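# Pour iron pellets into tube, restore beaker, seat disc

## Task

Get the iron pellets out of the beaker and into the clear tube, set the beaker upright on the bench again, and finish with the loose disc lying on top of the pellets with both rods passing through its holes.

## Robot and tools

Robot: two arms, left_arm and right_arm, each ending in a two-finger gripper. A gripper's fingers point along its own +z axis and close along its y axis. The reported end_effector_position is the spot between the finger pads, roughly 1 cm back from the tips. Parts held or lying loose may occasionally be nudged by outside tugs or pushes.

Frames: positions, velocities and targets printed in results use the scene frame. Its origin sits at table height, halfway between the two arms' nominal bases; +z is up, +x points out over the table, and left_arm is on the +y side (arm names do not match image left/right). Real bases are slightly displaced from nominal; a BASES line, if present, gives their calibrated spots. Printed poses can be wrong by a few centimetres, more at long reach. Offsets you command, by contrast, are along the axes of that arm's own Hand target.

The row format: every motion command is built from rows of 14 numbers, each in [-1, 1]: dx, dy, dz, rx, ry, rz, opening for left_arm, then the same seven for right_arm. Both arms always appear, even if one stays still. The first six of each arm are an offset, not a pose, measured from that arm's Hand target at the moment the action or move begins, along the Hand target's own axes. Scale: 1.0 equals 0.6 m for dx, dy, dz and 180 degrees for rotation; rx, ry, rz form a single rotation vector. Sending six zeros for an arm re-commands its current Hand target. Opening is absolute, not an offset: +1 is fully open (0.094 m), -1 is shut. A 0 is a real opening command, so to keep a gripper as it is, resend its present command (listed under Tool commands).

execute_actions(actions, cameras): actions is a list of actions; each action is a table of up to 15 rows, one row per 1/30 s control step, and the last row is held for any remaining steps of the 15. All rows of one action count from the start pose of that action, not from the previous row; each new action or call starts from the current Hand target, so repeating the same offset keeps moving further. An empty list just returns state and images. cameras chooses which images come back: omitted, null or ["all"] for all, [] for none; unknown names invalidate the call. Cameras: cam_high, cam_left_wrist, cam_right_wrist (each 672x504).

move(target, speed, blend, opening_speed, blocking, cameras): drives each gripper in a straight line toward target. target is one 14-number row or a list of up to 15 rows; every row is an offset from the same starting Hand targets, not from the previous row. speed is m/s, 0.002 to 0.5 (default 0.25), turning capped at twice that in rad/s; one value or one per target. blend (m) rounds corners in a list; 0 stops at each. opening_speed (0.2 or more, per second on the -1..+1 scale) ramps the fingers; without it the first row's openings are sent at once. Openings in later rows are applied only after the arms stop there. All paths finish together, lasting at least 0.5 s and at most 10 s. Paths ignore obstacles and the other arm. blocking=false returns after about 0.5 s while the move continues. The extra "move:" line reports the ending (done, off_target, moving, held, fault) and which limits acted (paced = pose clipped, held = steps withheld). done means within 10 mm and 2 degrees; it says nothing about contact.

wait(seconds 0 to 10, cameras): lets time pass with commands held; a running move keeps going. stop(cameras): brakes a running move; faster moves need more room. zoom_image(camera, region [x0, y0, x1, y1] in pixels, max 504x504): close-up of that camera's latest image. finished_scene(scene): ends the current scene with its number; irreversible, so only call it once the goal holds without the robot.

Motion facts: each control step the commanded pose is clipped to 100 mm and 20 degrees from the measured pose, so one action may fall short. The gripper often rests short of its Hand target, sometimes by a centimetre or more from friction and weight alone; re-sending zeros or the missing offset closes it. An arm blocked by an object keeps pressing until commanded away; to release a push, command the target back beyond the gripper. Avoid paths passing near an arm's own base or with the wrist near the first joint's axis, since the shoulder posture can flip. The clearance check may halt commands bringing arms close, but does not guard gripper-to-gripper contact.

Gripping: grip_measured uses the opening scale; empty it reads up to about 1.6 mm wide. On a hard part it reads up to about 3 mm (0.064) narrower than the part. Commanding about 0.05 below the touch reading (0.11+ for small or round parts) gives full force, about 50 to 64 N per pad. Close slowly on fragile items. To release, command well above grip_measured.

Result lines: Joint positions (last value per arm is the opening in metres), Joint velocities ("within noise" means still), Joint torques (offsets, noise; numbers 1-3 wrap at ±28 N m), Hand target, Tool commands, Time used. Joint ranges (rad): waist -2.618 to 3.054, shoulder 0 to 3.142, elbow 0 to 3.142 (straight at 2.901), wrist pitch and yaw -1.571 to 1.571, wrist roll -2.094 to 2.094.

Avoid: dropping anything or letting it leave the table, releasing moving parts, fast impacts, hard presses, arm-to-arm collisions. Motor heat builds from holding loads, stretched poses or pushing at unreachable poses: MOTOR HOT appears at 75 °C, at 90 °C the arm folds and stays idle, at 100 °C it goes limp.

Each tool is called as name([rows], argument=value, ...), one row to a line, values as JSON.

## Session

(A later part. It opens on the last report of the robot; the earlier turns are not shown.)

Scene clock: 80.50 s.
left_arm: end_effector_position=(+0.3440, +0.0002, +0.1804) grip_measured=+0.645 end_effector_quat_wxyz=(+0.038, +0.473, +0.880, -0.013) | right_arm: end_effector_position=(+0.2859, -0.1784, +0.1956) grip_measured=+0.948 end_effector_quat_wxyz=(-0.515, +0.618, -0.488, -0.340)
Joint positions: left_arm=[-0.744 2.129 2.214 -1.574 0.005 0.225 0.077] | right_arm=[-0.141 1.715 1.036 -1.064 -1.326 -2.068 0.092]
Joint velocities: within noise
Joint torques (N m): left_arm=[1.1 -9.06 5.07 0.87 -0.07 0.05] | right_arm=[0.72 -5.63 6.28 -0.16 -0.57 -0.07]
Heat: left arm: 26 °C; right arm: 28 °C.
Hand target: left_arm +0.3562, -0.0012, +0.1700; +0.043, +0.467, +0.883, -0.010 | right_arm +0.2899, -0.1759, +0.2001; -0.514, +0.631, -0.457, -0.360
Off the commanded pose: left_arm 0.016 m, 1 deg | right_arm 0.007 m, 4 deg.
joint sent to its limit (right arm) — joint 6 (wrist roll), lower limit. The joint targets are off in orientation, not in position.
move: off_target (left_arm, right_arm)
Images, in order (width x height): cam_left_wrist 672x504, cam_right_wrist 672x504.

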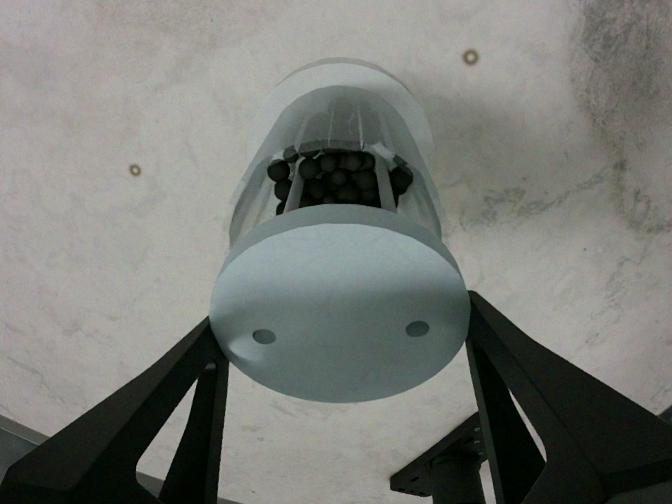

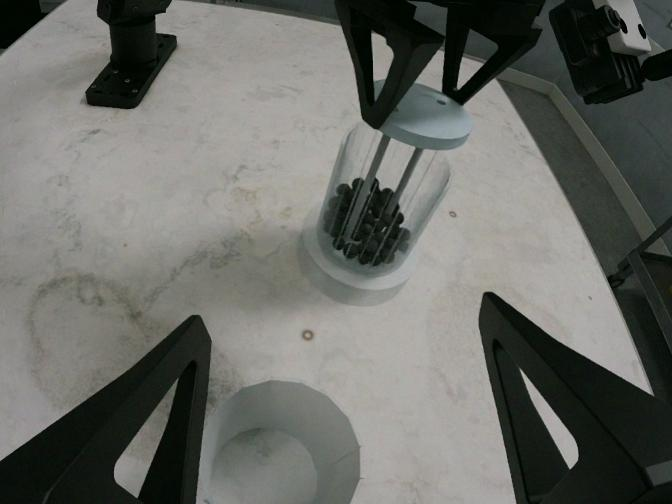

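move(target=[0.0116,0.0059,-0.0009,0,0,0,0.55,0,0,0,0,0,0,0.95], speed=0.04, cameras=["cam_left_wrist","cam_right_wrist"])

zoom_image(camera="cam_right_wrist", region=[340, 70, 480, 170])

Scene clock: 82.77 s.
left_arm: end_effector_position=(+0.3437, +0.0008, +0.1793) grip_measured=+0.645 end_effector_quat_wxyz=(+0.039, +0.472, +0.881, -0.018) | right_arm: end_effector_position=(+0.2859, -0.1784, +0.1956) grip_measured=+0.948 end_effector_quat_wxyz=(-0.515, +0.618, -0.488, -0.340)
Joint positions: left_arm=[-0.74 2.117 2.189 -1.558 0.014 0.227 0.077] | right_arm=[-0.141 1.715 1.036 -1.064 -1.326 -2.068 0.092]
Joint velocities: within noise
Joint torques (N m): left_arm=[1.77 -10.67 3.17 0.9 -0.12 0.02] | right_arm=[0.76 -5.68 6.32 -0.19 -0.56 -0.09]
Heat: left arm: 26 °C; right arm: 28 °C.
Hand target: left_arm +0.3552, +0.0065, +0.1700; +0.043, +0.467, +0.883, -0.010 | right_arm +0.2899, -0.1759, +0.2001; -0.514, +0.631, -0.457, -0.360
Off the commanded pose: left_arm 0.016 m, 1 deg | right_arm 0.007 m, 4 deg.
joint sent to its limit (right arm) — joint 6 (wrist roll), lower limit. The joint targets are off in orientation, not in position.
move: off_target (left_arm, right_arm)
Images, in order (width x height): cam_left_wrist 672x504, cam_right_wrist 672x504.

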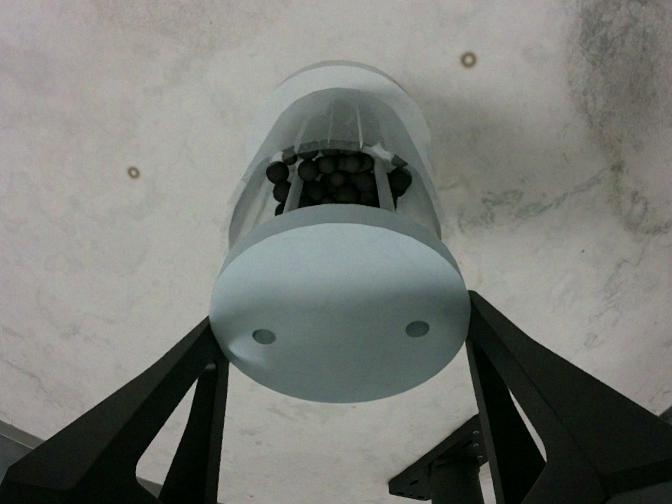

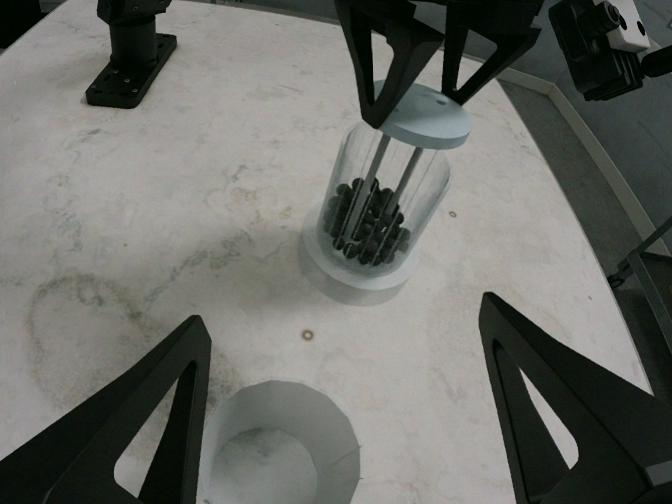

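Scaled by 3.600 from the camera's 672x504 image, which has a finer 960x720 frame.

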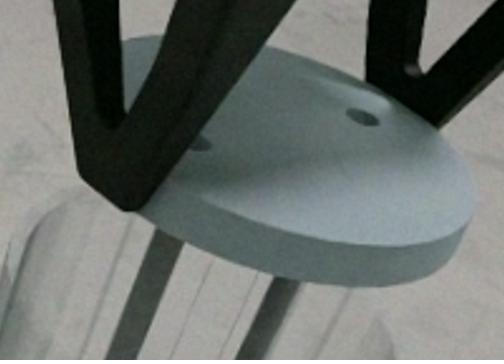

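zoom_image(camera="cam_right_wrist", region=[320, 70, 480, 270])

zoom_image(camera="cam_right_wrist", region=[370, 80, 450, 160])

Scaled by 2.520 from the camera's 672x504 image, which has a finer 960x720 frame.

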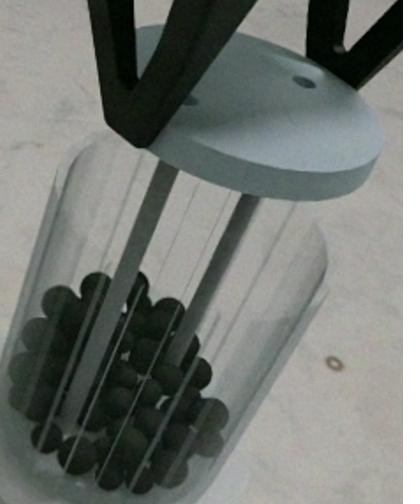

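Scaled by 6.300 from the camera's 672x504 image, which has a finer 960x720 frame.

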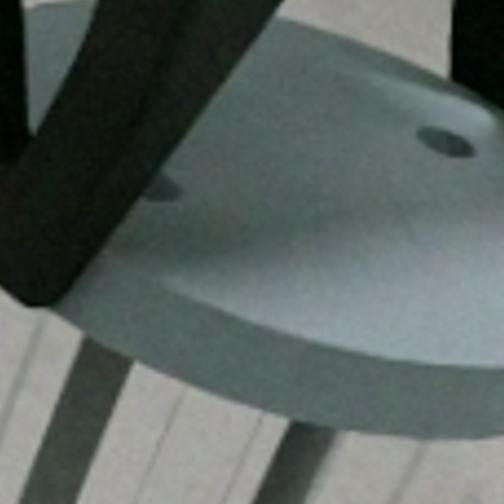

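move(target=[-0.0069,-0.0165,-0.0433,-0.0017,0.0004,-0.0194,0.55,0,0,0,0,0,0,0.95], speed=0.06, cameras=["cam_left_wrist","cam_right_wrist"])

zoom_image(camera="cam_right_wrist", region=[370, 80, 450, 160])

zoom_image(camera="cam_left_wrist", region=[230, 60, 470, 240])

Scene clock: 89.43 s.
left_arm: end_effector_position=(+0.3490, +0.0029, +0.1873) grip_measured=+0.645 end_effector_quat_wxyz=(+0.051, +0.443, +0.895, -0.011) | right_arm: end_effector_position=(+0.2859, -0.1784, +0.1956) grip_measured=+0.948 end_effector_quat_wxyz=(-0.515, +0.618, -0.487, -0.339)
Joint positions: left_arm=[-0.736 2.12 2.226 -1.573 -0.008 0.167 0.077] | right_arm=[-0.141 1.715 1.036 -1.064 -1.326 -2.07 0.092]
Joint velocities: within noise
Joint torques (N m): left_arm=[-0.58 -11.6 7.92 0.46 -0.08 -0.14] | right_arm=[0.7 -5.7 6.32 -0.14 -0.57 -0.1]
Heat: left arm: 26 °C; right arm: 28 °C.
Hand target: left_arm +0.3476, -0.0009, +0.1960; +0.043, +0.440, +0.897, -0.009 | right_arm +0.2899, -0.1759, +0.2001; -0.514, +0.631, -0.457, -0.360
Off the commanded pose: left_arm 0.010 m, 1 deg | right_arm 0.007 m, 4 deg.
joint sent to its limit (left arm) — joint 4 (wrist pitch), lower limit. The joint targets are off in position, not in orientation.
joint sent to its limit (right arm) — joint 6 (wrist roll), lower limit. The joint targets are off in orientation, not in position.
move: off_target (right_arm)
Images, in order (width x height): cam_left_wrist 672x504, cam_right_wrist 672x504.

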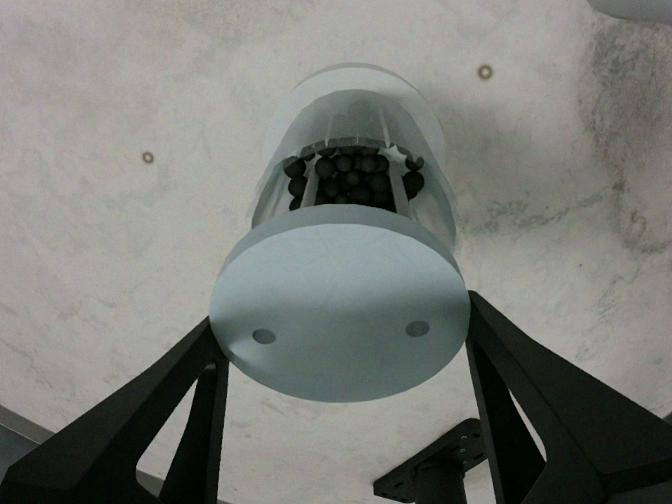

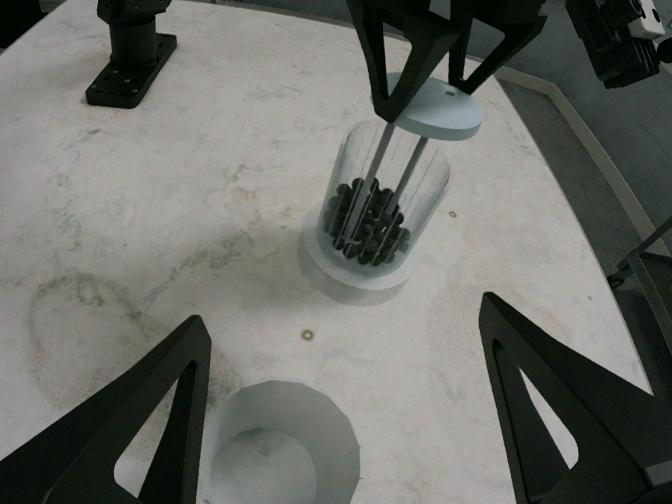

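Scaled by 6.300 from the camera's 672x504 image, which has a finer 960x720 frame.

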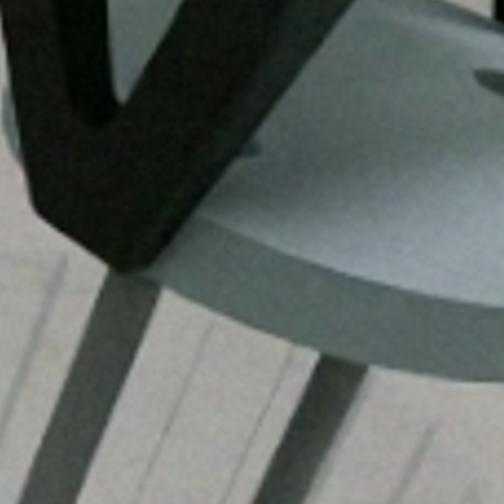

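Scaled by 2.100 from the camera's 672x504 image, which has a finer 960x720 frame.

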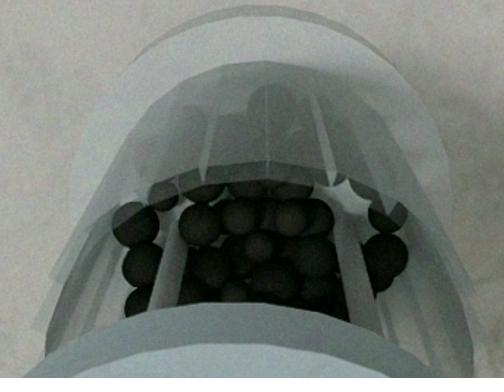

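move([
  [0.0017,-0.007,0.0131,0.0003,-0.0001,0.0039,0.55,0,0,0,0,0,0,0.95],
  [0.0037,-0.0075,0.0363,0.0003,-0.0001,0.0039,0.55,0,0,0,0,0,0,0.95],
], speed=[0.04,0.03], blend=0.003, cameras=["cam_left_wrist","cam_right_wrist"])

zoom_image(camera="cam_right_wrist", region=[370, 80, 450, 160])

zoom_image(camera="cam_left_wrist", region=[230, 60, 470, 240])

Scene clock: 94.50 s.
left_arm: end_effector_position=(+0.3423, +0.0016, +0.1800) grip_measured=+0.645 end_effector_quat_wxyz=(+0.038, +0.446, +0.894, -0.013) | right_arm: end_effector_position=(+0.2859, -0.1784, +0.1956) grip_measured=+0.948 end_effector_quat_wxyz=(-0.515, +0.618, -0.487, -0.339)
Joint positions: left_arm=[-0.746 2.118 2.195 -1.568 0.002 0.164 0.077] | right_arm=[-0.141 1.715 1.036 -1.064 -1.326 -2.07 0.092]
Joint velocities: within noise
Joint torques (N m): left_arm=[-0.91 -11.08 3.95 0.79 -0.02 -0.11] | right_arm=[0.73 -5.71 6.38 -0.15 -0.57 -0.07]
Heat: left arm: 26 °C; right arm: 28 °C.
Hand target: left_arm +0.3442, -0.0031, +0.1740; +0.043, +0.445, +0.894, -0.009 | right_arm +0.2899, -0.1759, +0.2001; -0.514, +0.631, -0.457, -0.360
Off the commanded pose: left_arm 0.008 m, 1 deg | right_arm 0.007 m, 4 deg.
joint sent to its limit (right arm) — joint 6 (wrist roll), lower limit. The joint targets are off in orientation, not in position.
move: off_target (right_arm)
Images, in order (width x height): cam_left_wrist 672x504, cam_right_wrist 672x504.

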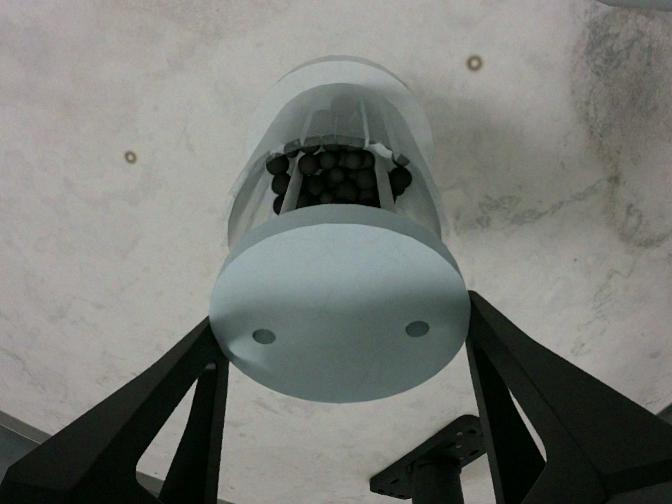

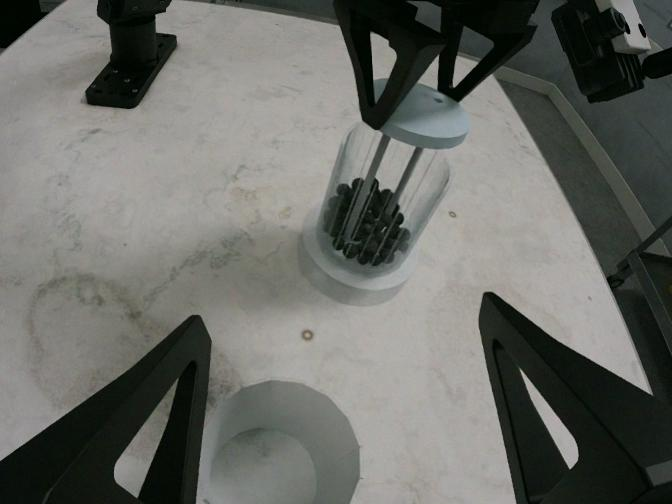

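Scaled by 6.300 from the camera's 672x504 image, which has a finer 960x720 frame.

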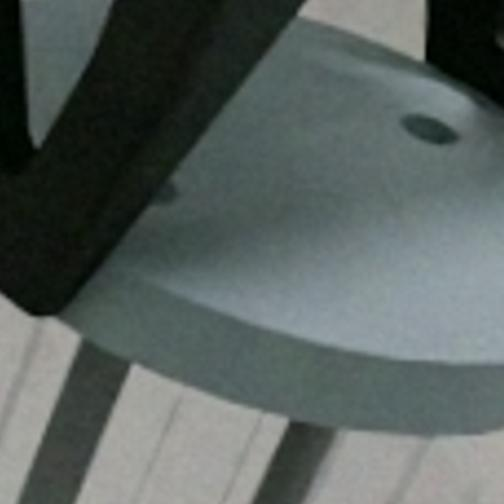

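Scaled by 2.100 from the camera's 672x504 image, which has a finer 960x720 frame.

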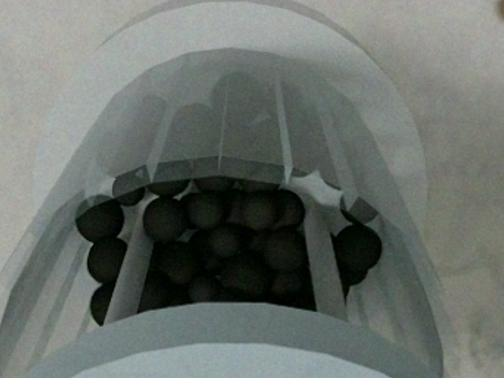

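move([
  [-0.0047,0.011,0.0007,0,0,0,0.55,0,0,0,0,0,0,0.95],
  [-0.0039,0.0108,0.0106,0,0,0,0.55,0,0,0,0,0,0,0.95],
], speed=0.03, blend=0.002, cameras=["cam_left_wrist","cam_right_wrist"])

zoom_image(camera="cam_right_wrist", region=[370, 80, 450, 160])

zoom_image(camera="cam_left_wrist", region=[230, 60, 470, 240])

Scene clock: 99.77 s.
left_arm: end_effector_position=(+0.3425, +0.0015, +0.1793) grip_measured=+0.645 end_effector_quat_wxyz=(+0.038, +0.446, +0.894, -0.013) | right_arm: end_effector_position=(+0.2859, -0.1784, +0.1956) grip_measured=+0.948 end_effector_quat_wxyz=(-0.516, +0.618, -0.487, -0.339)
Joint positions: left_arm=[-0.746 2.118 2.192 -1.565 0.002 0.164 0.077] | right_arm=[-0.141 1.715 1.036 -1.064 -1.326 -2.071 0.092]
Joint velocities: within noise
Joint torques (N m): left_arm=[0.53 -10.25 3.44 0.93 -0.01 0.08] | right_arm=[0.68 -5.79 6.46 -0.17 -0.56 -0.06]
Heat: left arm: 26 °C; right arm: 28 °C.
Hand target: left_arm +0.3512, -0.0014, +0.1681; +0.043, +0.445, +0.894, -0.009 | right_arm +0.2899, -0.1759, +0.2001; -0.514, +0.631, -0.457, -0.360
Off the commanded pose: left_arm 0.015 m, 1 deg | right_arm 0.007 m, 4 deg.
joint sent to its limit (right arm) — joint 6 (wrist roll), lower limit. The joint targets are off in orientation, not in position.
move: off_target (left_arm, right_arm)
Images, in order (width x height): cam_left_wrist 672x504, cam_right_wrist 672x504.

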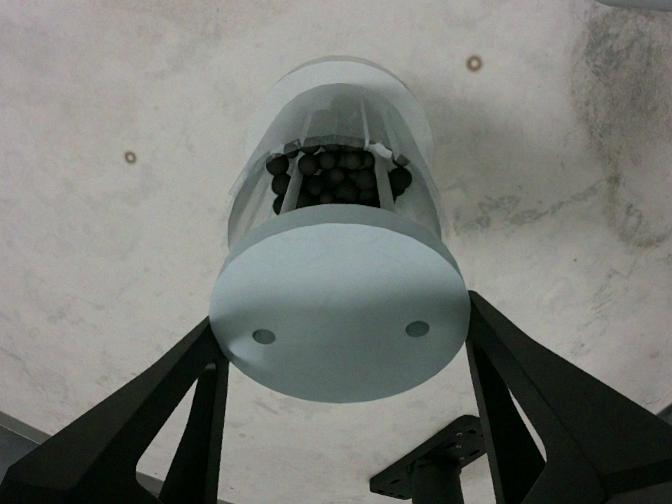

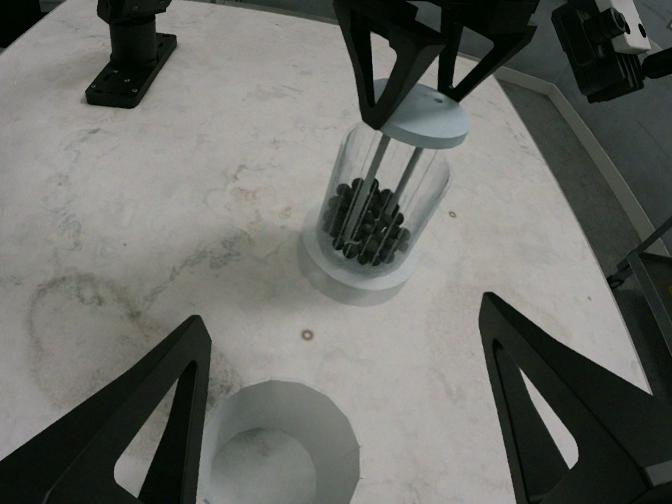

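Scaled by 6.300 from the camera's 672x504 image, which has a finer 960x720 frame.

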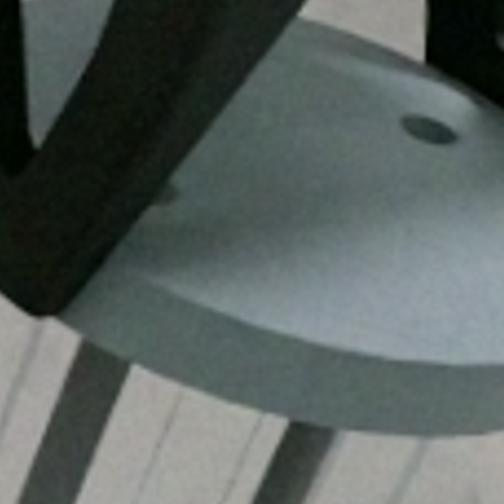

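Scaled by 2.100 from the camera's 672x504 image, which has a finer 960x720 frame.

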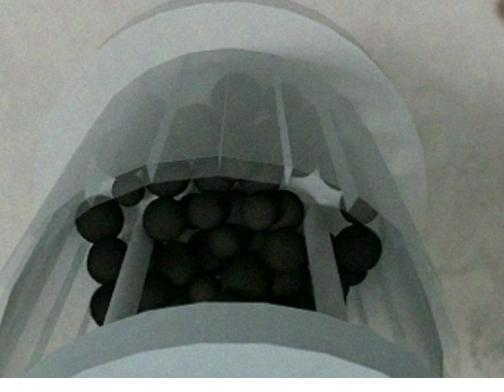

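move([
  [-0.0014,0.0039,-0.0232,-0.0005,0.0001,-0.0055,0.55,0,0,0,0,0,0,0.95],
  [-0.0034,0.0056,0.0071,-0.0005,0.0001,-0.0055,0.55,0,0,0,0,0,0,0.95],
], speed=[0.06,0.05], blend=0.002, cameras=["cam_left_wrist","cam_right_wrist"])

zoom_image(camera="cam_right_wrist", region=[370, 80, 450, 160])

zoom_image(camera="cam_left_wrist", region=[230, 60, 470, 240])

Scene clock: 102.87 s.
left_arm: end_effector_position=(+0.3460, -0.0002, +0.1787) grip_measured=+0.645 end_effector_quat_wxyz=(+0.041, +0.444, +0.895, -0.017) | right_arm: end_effector_position=(+0.2859, -0.1784, +0.1956) grip_measured=+0.948 end_effector_quat_wxyz=(-0.516, +0.618, -0.487, -0.339)
Joint positions: left_arm=[-0.74 2.125 2.198 -1.556 0.009 0.165 0.077] | right_arm=[-0.141 1.715 1.036 -1.064 -1.326 -2.071 0.092]
Joint velocities: within noise
Joint torques (N m): left_arm=[0.96 -9.87 2.71 1.04 -0.14 -0.02] | right_arm=[0.58 -5.74 6.27 -0.14 -0.56 -0.08]
Heat: left arm: 26 °C; right arm: 28 °C.
Hand target: left_arm +0.3554, -0.0013, +0.1641; +0.043, +0.437, +0.898, -0.009 | right_arm +0.2899, -0.1759, +0.2001; -0.514, +0.631, -0.457, -0.360
Off the commanded pose: left_arm 0.017 m, 1 deg | right_arm 0.007 m, 4 deg.
joint sent to its limit (right arm) — joint 6 (wrist roll), lower limit. The joint targets are off in orientation, not in position.
move: off_target (left_arm, right_arm)
Images, in order (width x height): cam_left_wrist 672x504, cam_right_wrist 672x504.

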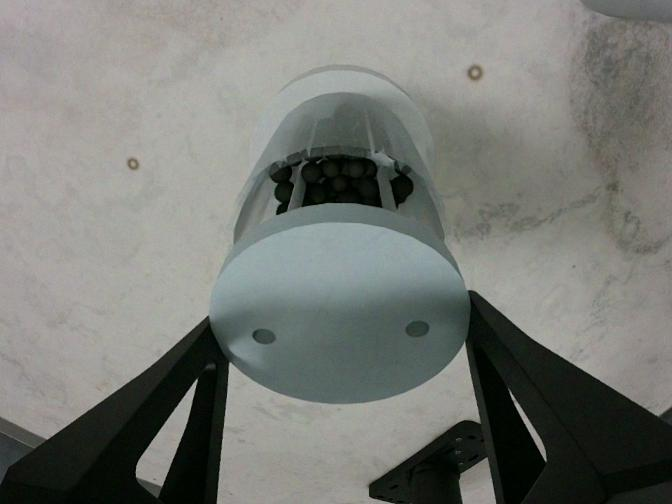

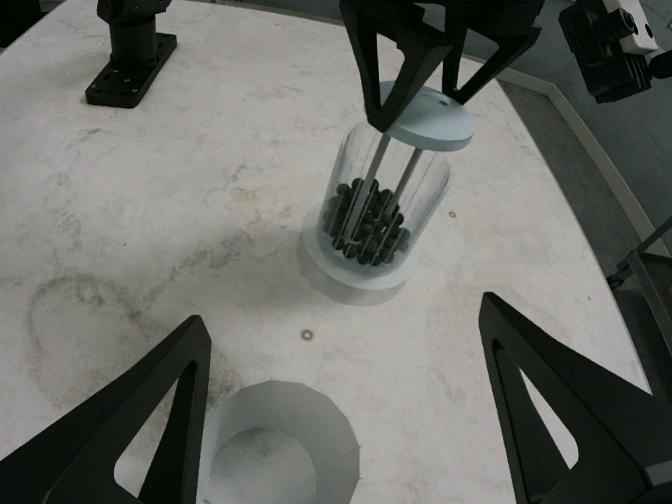

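Scaled by 6.300 from the camera's 672x504 image, which has a finer 960x720 frame.

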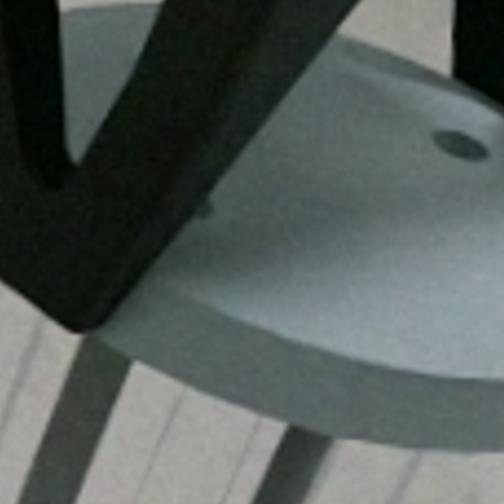

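Scaled by 2.100 from the camera's 672x504 image, which has a finer 960x720 frame.

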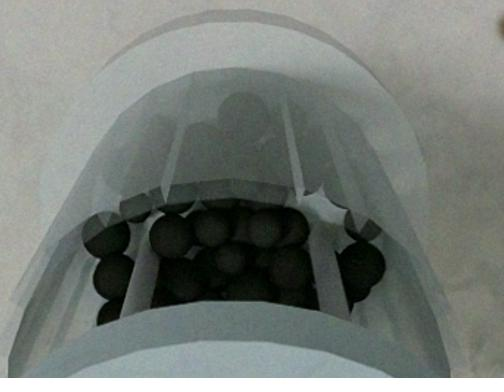

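move([
  [0.0033,-0.0026,-0.0438,0,0,0,0.55,0,0,0,0,0,0,0.95],
  [0.0069,-0.0035,-0.0023,0,0,0,0.55,0,0,0,0,0,0,0.95],
], speed=[0.08,0.05], blend=0.002, cameras=["cam_left_wrist","cam_right_wrist"])

zoom_image(camera="cam_right_wrist", region=[370, 80, 450, 160])

zoom_image(camera="cam_left_wrist", region=[230, 60, 470, 240])

Scene clock: 107.00 s.
left_arm: end_effector_position=(+0.3467, +0.0011, +0.1795) grip_measured=+0.645 end_effector_quat_wxyz=(+0.048, +0.440, +0.897, -0.017) | right_arm: end_effector_position=(+0.2859, -0.1784, +0.1956) grip_measured=+0.948 end_effector_quat_wxyz=(-0.516, +0.619, -0.486, -0.338)
Joint positions: left_arm=[-0.738 2.105 2.169 -1.533 0.005 0.158 0.077] | right_arm=[-0.141 1.715 1.036 -1.064 -1.326 -2.073 0.092]
Joint velocities: within noise
Joint torques (N m): left_arm=[0.53 -10 2.96 0.84 -0.08 -0.06] | right_arm=[0.73 -5.64 6.31 -0.13 -0.58 -0.08]
Heat: left arm: 26 °C; right arm: 28 °C.
Hand target: left_arm +0.3511, +0.0008, +0.1650; +0.043, +0.437, +0.898, -0.009 | right_arm +0.2899, -0.1759, +0.2001; -0.514, +0.631, -0.457, -0.360
Off the commanded pose: left_arm 0.015 m, 1 deg | right_arm 0.007 m, 4 deg.
joint sent to its limit (right arm) — joint 6 (wrist roll), lower limit. The joint targets are off in orientation, not in position.
move: off_target (left_arm, right_arm)
Images, in order (width x height): cam_left_wrist 672x504, cam_right_wrist 672x504.

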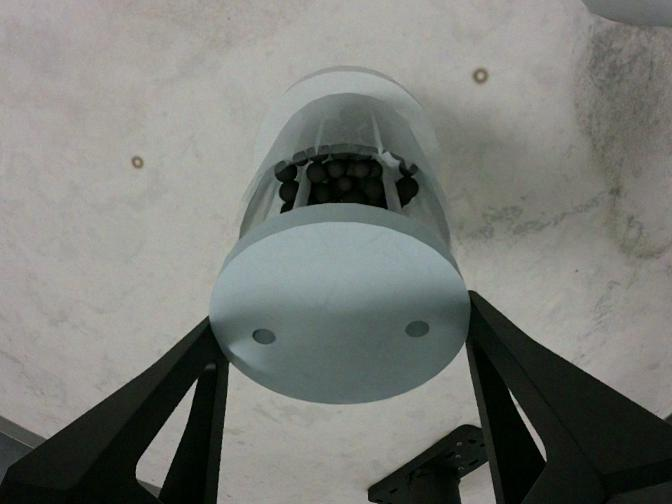

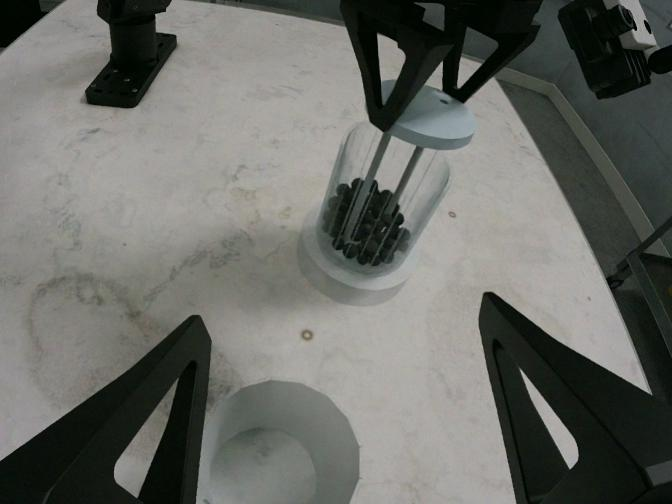

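Scaled by 6.300 from the camera's 672x504 image, which has a finer 960x720 frame.

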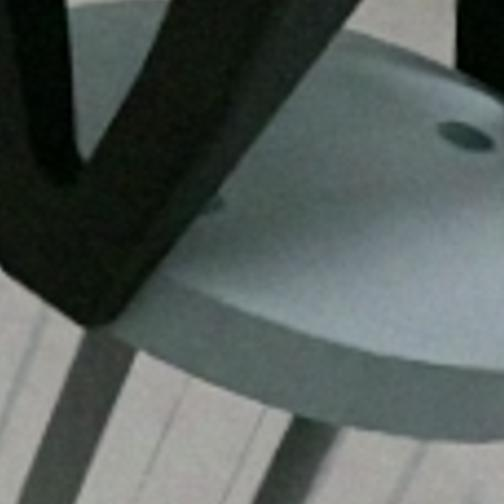

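Scaled by 2.100 from the camera's 672x504 image, which has a finer 960x720 frame.

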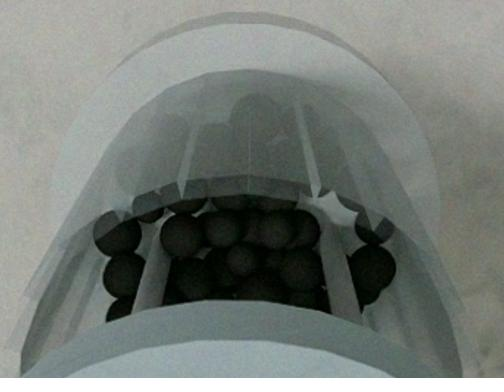

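move([
  [-0.0034,-0.0104,-0.0484,0,0,0,0.55,0,0,0,0,0,0,0.95],
  [0.0,-0.0113,-0.0086,0.0013,0.0054,0,0.55,0,0,0,0,0,0,0.95],
], speed=[0.08,0.05], cameras=["cam_left_wrist","cam_right_wrist"])

zoom_image(camera="cam_right_wrist", region=[370, 80, 450, 160])

zoom_image(camera="cam_left_wrist", region=[230, 60, 470, 240])

Scene clock: 110.00 s.
left_arm: end_effector_position=(+0.3447, +0.0024, +0.1790) grip_measured=+0.645 end_effector_quat_wxyz=(+0.039, +0.441, +0.896, -0.007) | right_arm: end_effector_position=(+0.2859, -0.1784, +0.1956) grip_measured=+0.948 end_effector_quat_wxyz=(-0.516, +0.619, -0.486, -0.338)
Joint positions: left_arm=[-0.746 2.123 2.198 -1.567 -0.011 0.153 0.077] | right_arm=[-0.141 1.715 1.036 -1.064 -1.326 -2.073 0.092]
Joint velocities: within noise
Joint torques (N m): left_arm=[-0.73 -9.58 5.11 0.71 -0.01 -0.14] | right_arm=[0.62 -5.7 6.32 -0.14 -0.57 -0.08]
Heat: left arm: 25 °C; right arm: 28 °C.
Hand target: left_arm +0.3454, -0.0031, +0.1700; +0.035, +0.438, +0.898, -0.007 | right_arm +0.2899, -0.1759, +0.2001; -0.514, +0.631, -0.457, -0.360
Off the commanded pose: left_arm 0.011 m, 1 deg | right_arm 0.007 m, 4 deg.
joint sent to its limit (right arm) — joint 6 (wrist roll), lower limit. The joint targets are off in orientation, not in position.
move: off_target (left_arm, right_arm)
Images, in order (width x height): cam_left_wrist 672x504, cam_right_wrist 672x504.

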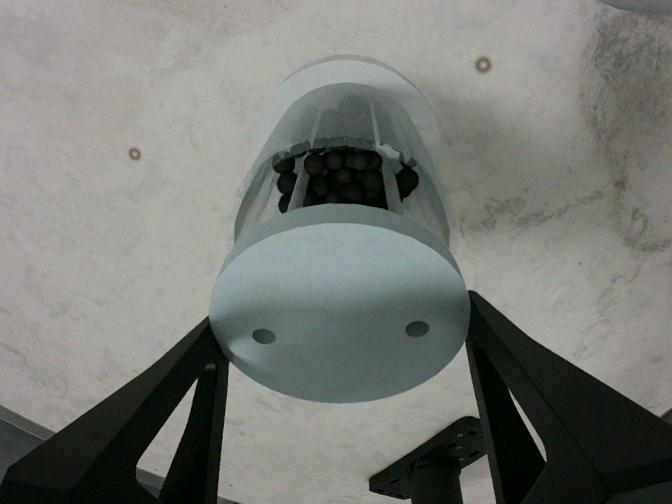

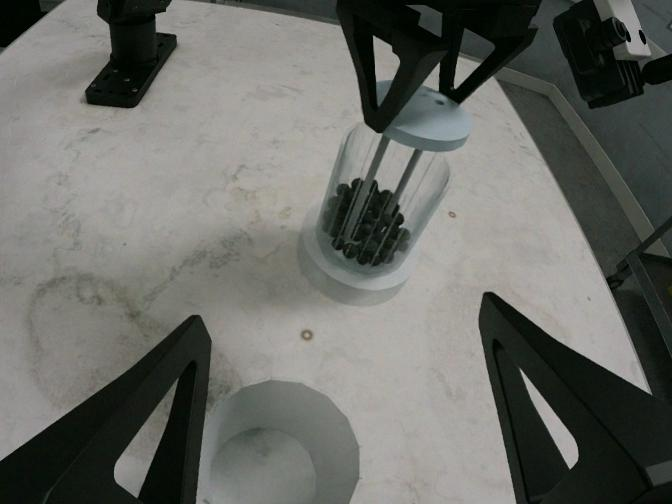

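Scaled by 6.300 from the camera's 672x504 image, which has a finer 960x720 frame.

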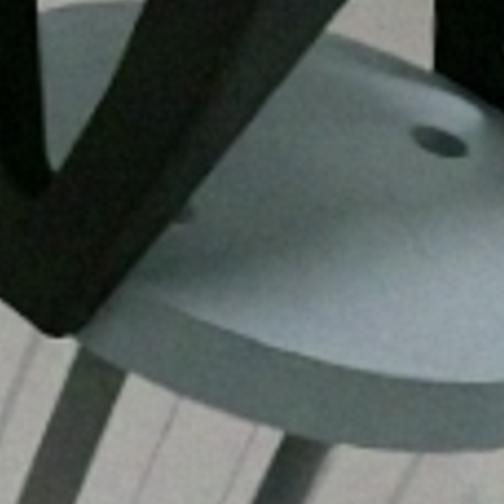

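Scaled by 2.100 from the camera's 672x504 image, which has a finer 960x720 frame.

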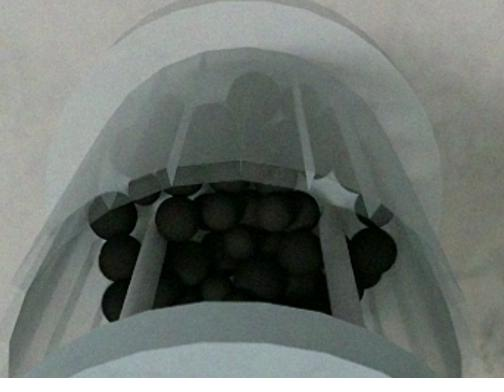

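move([
  [0.009,-0.0064,-0.0007,0,0,0,0.55,0,0,0,0,0,0,0.95],
  [0.0095,-0.0066,0.0059,0,0,0,0.55,0,0,0,0,0,0,0.95],
], speed=[0.03,0.03], cameras=["cam_left_wrist","cam_right_wrist"])

zoom_image(camera="cam_right_wrist", region=[370, 80, 450, 160])

zoom_image(camera="cam_left_wrist", region=[230, 60, 470, 240])

Scene clock: 113.30 s.
left_arm: end_effector_position=(+0.3451, +0.0018, +0.1617) grip_measured=+0.645 end_effector_quat_wxyz=(+0.032, +0.443, +0.896, -0.001) | right_arm: end_effector_position=(+0.2859, -0.1784, +0.1956) grip_measured=+0.948 end_effector_quat_wxyz=(-0.516, +0.619, -0.486, -0.338)
Joint positions: left_arm=[-0.749 2.123 2.128 -1.513 -0.017 0.153 0.077] | right_arm=[-0.141 1.715 1.036 -1.064 -1.326 -2.073 0.092]
Joint velocities: within noise
Joint torques (N m): left_arm=[-1.09 -12.72 4.96 0.49 0.05 -0.18] | right_arm=[0.64 -5.71 6.34 -0.14 -0.56 -0.07]
Heat: left arm: 25 °C; right arm: 28 °C.
Hand target: left_arm +0.3390, -0.0013, +0.1660; +0.035, +0.438, +0.898, -0.007 | right_arm +0.2899, -0.1759, +0.2001; -0.514, +0.631, -0.457, -0.360
Off the commanded pose: left_arm 0.008 m, 1 deg | right_arm 0.007 m, 4 deg.
joint sent to its limit (right arm) — joint 6 (wrist roll), lower limit. The joint targets are off in orientation, not in position.
move: off_target (right_arm)
Images, in order (width x height): cam_left_wrist 672x504, cam_right_wrist 672x504.

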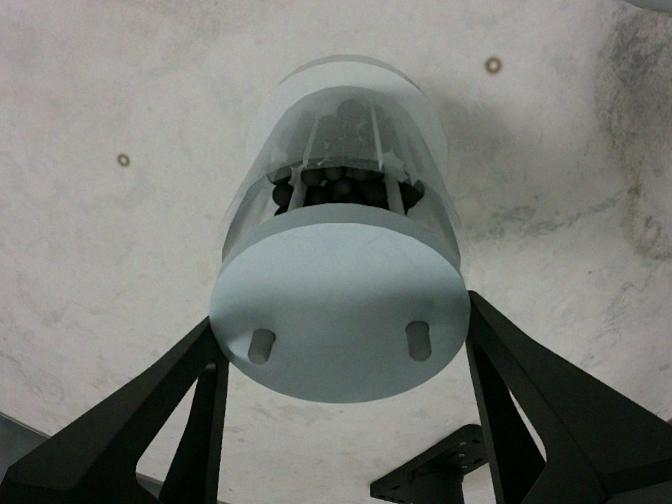

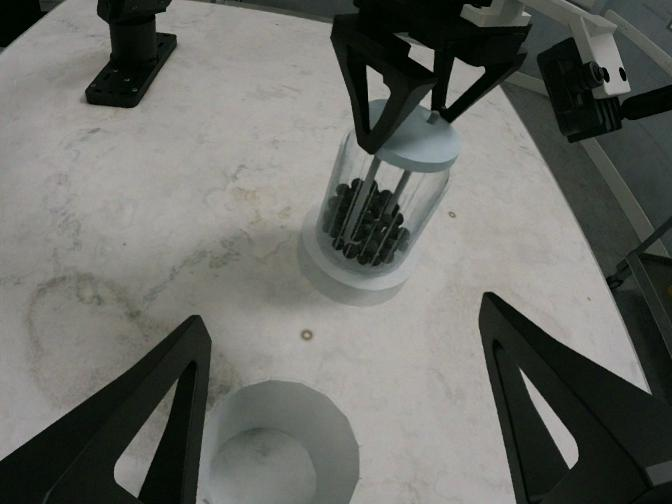

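Scaled by 6.300 from the camera's 672x504 image, which has a finer 960x720 frame.

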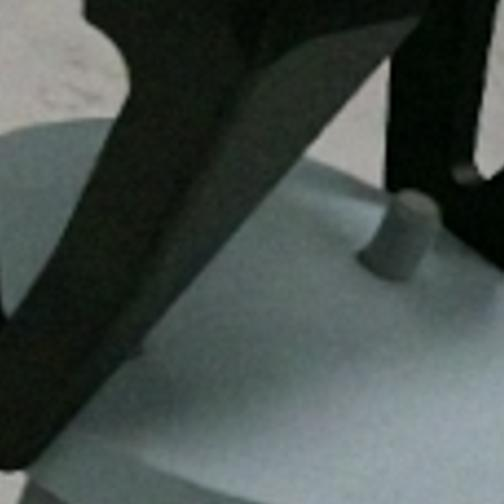

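Scaled by 2.100 from the camera's 672x504 image, which has a finer 960x720 frame.

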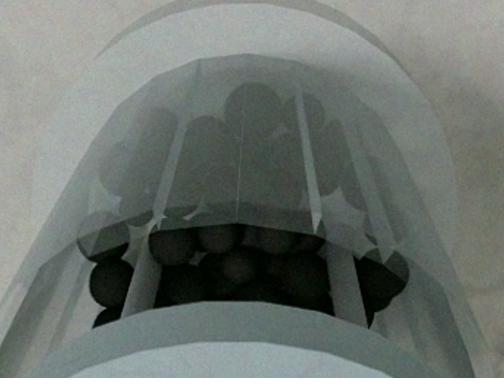

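move([
  [0.0009,0.0104,0.0385,0.0033,0.0208,0,0.55,0,0,0,0,0,0,0.95],
  [0.0009,0.0104,0.0385,0.0033,0.0208,0,1.0,0,0,0,0,0,0,0.95],
  [-0.0062,0.0123,-0.0645,-0.0026,-0.0164,0,1.0,0,0,0,0,0,0,0.95],
], speed=[0.05,0.05,0.12], opening_speed=1.0)

zoom_image(camera="cam_right_wrist", region=[280, 90, 480, 310])

Scene clock: 120.23 s.
left_arm: end_effector_position=(+0.3461, +0.0008, +0.1778) grip_measured=+0.998 end_effector_quat_wxyz=(+0.039, +0.443, +0.896, -0.004) | right_arm: end_effector_position=(+0.2859, -0.1784, +0.1956) grip_measured=+0.948 end_effector_quat_wxyz=(-0.516, +0.619, -0.486, -0.338)
Joint positions: left_arm=[-0.749 2.137 2.215 -1.573 -0.017 0.153 0.094] | right_arm=[-0.141 1.715 1.036 -1.064 -1.326 -2.074 0.092]
Joint velocities: within noise
Joint torques (N m): left_arm=[0.58 -16.38 7.45 0.42 0.02 0.02] | right_arm=[0.66 -5.75 6.31 -0.13 -0.59 -0.07]
Heat: left arm: 26 °C; right arm: 28 °C.
Hand target: left_arm +0.3449, +0.0020, +0.2050; +0.060, +0.437, +0.897, -0.015 | right_arm +0.2899, -0.1759, +0.2001; -0.514, +0.631, -0.457, -0.360
Off the commanded pose: left_arm 0.027 m, 3 deg | right_arm 0.007 m, 4 deg.
joint sent to its limit (left arm) — joint 4 (wrist pitch), lower limit. The joint targets are off in position, not in orientation.
joint sent to its limit (right arm) — joint 6 (wrist roll), lower limit. The joint targets are off in orientation, not in position.
move: off_target (left_arm, right_arm)

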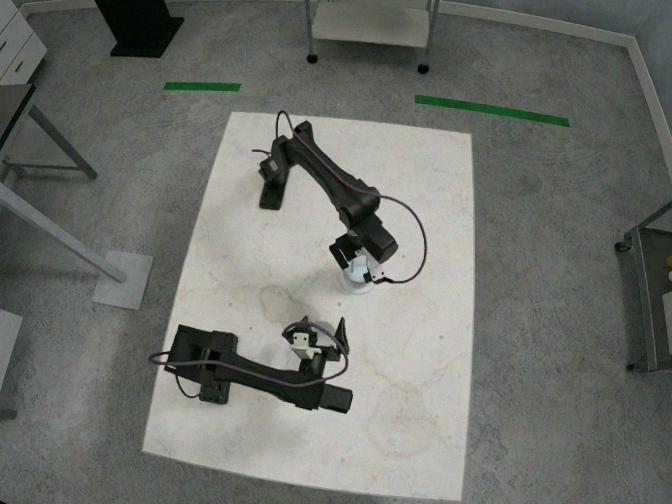

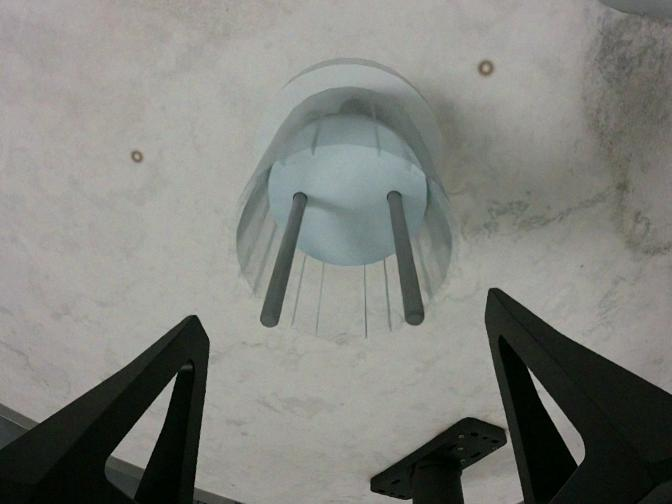

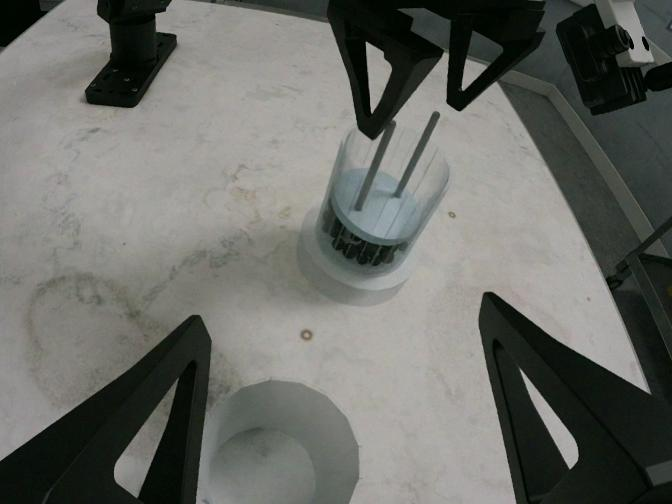

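Scaled by 2.291 from the camera's 672x504 image, which has a finer 960x720 frame.

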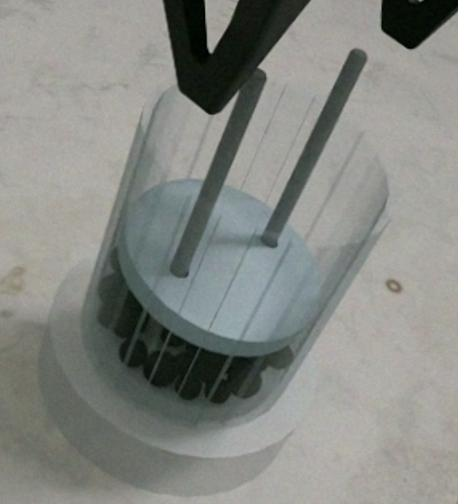

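finished_scene(scene=2)

The scene is finished: the task was done.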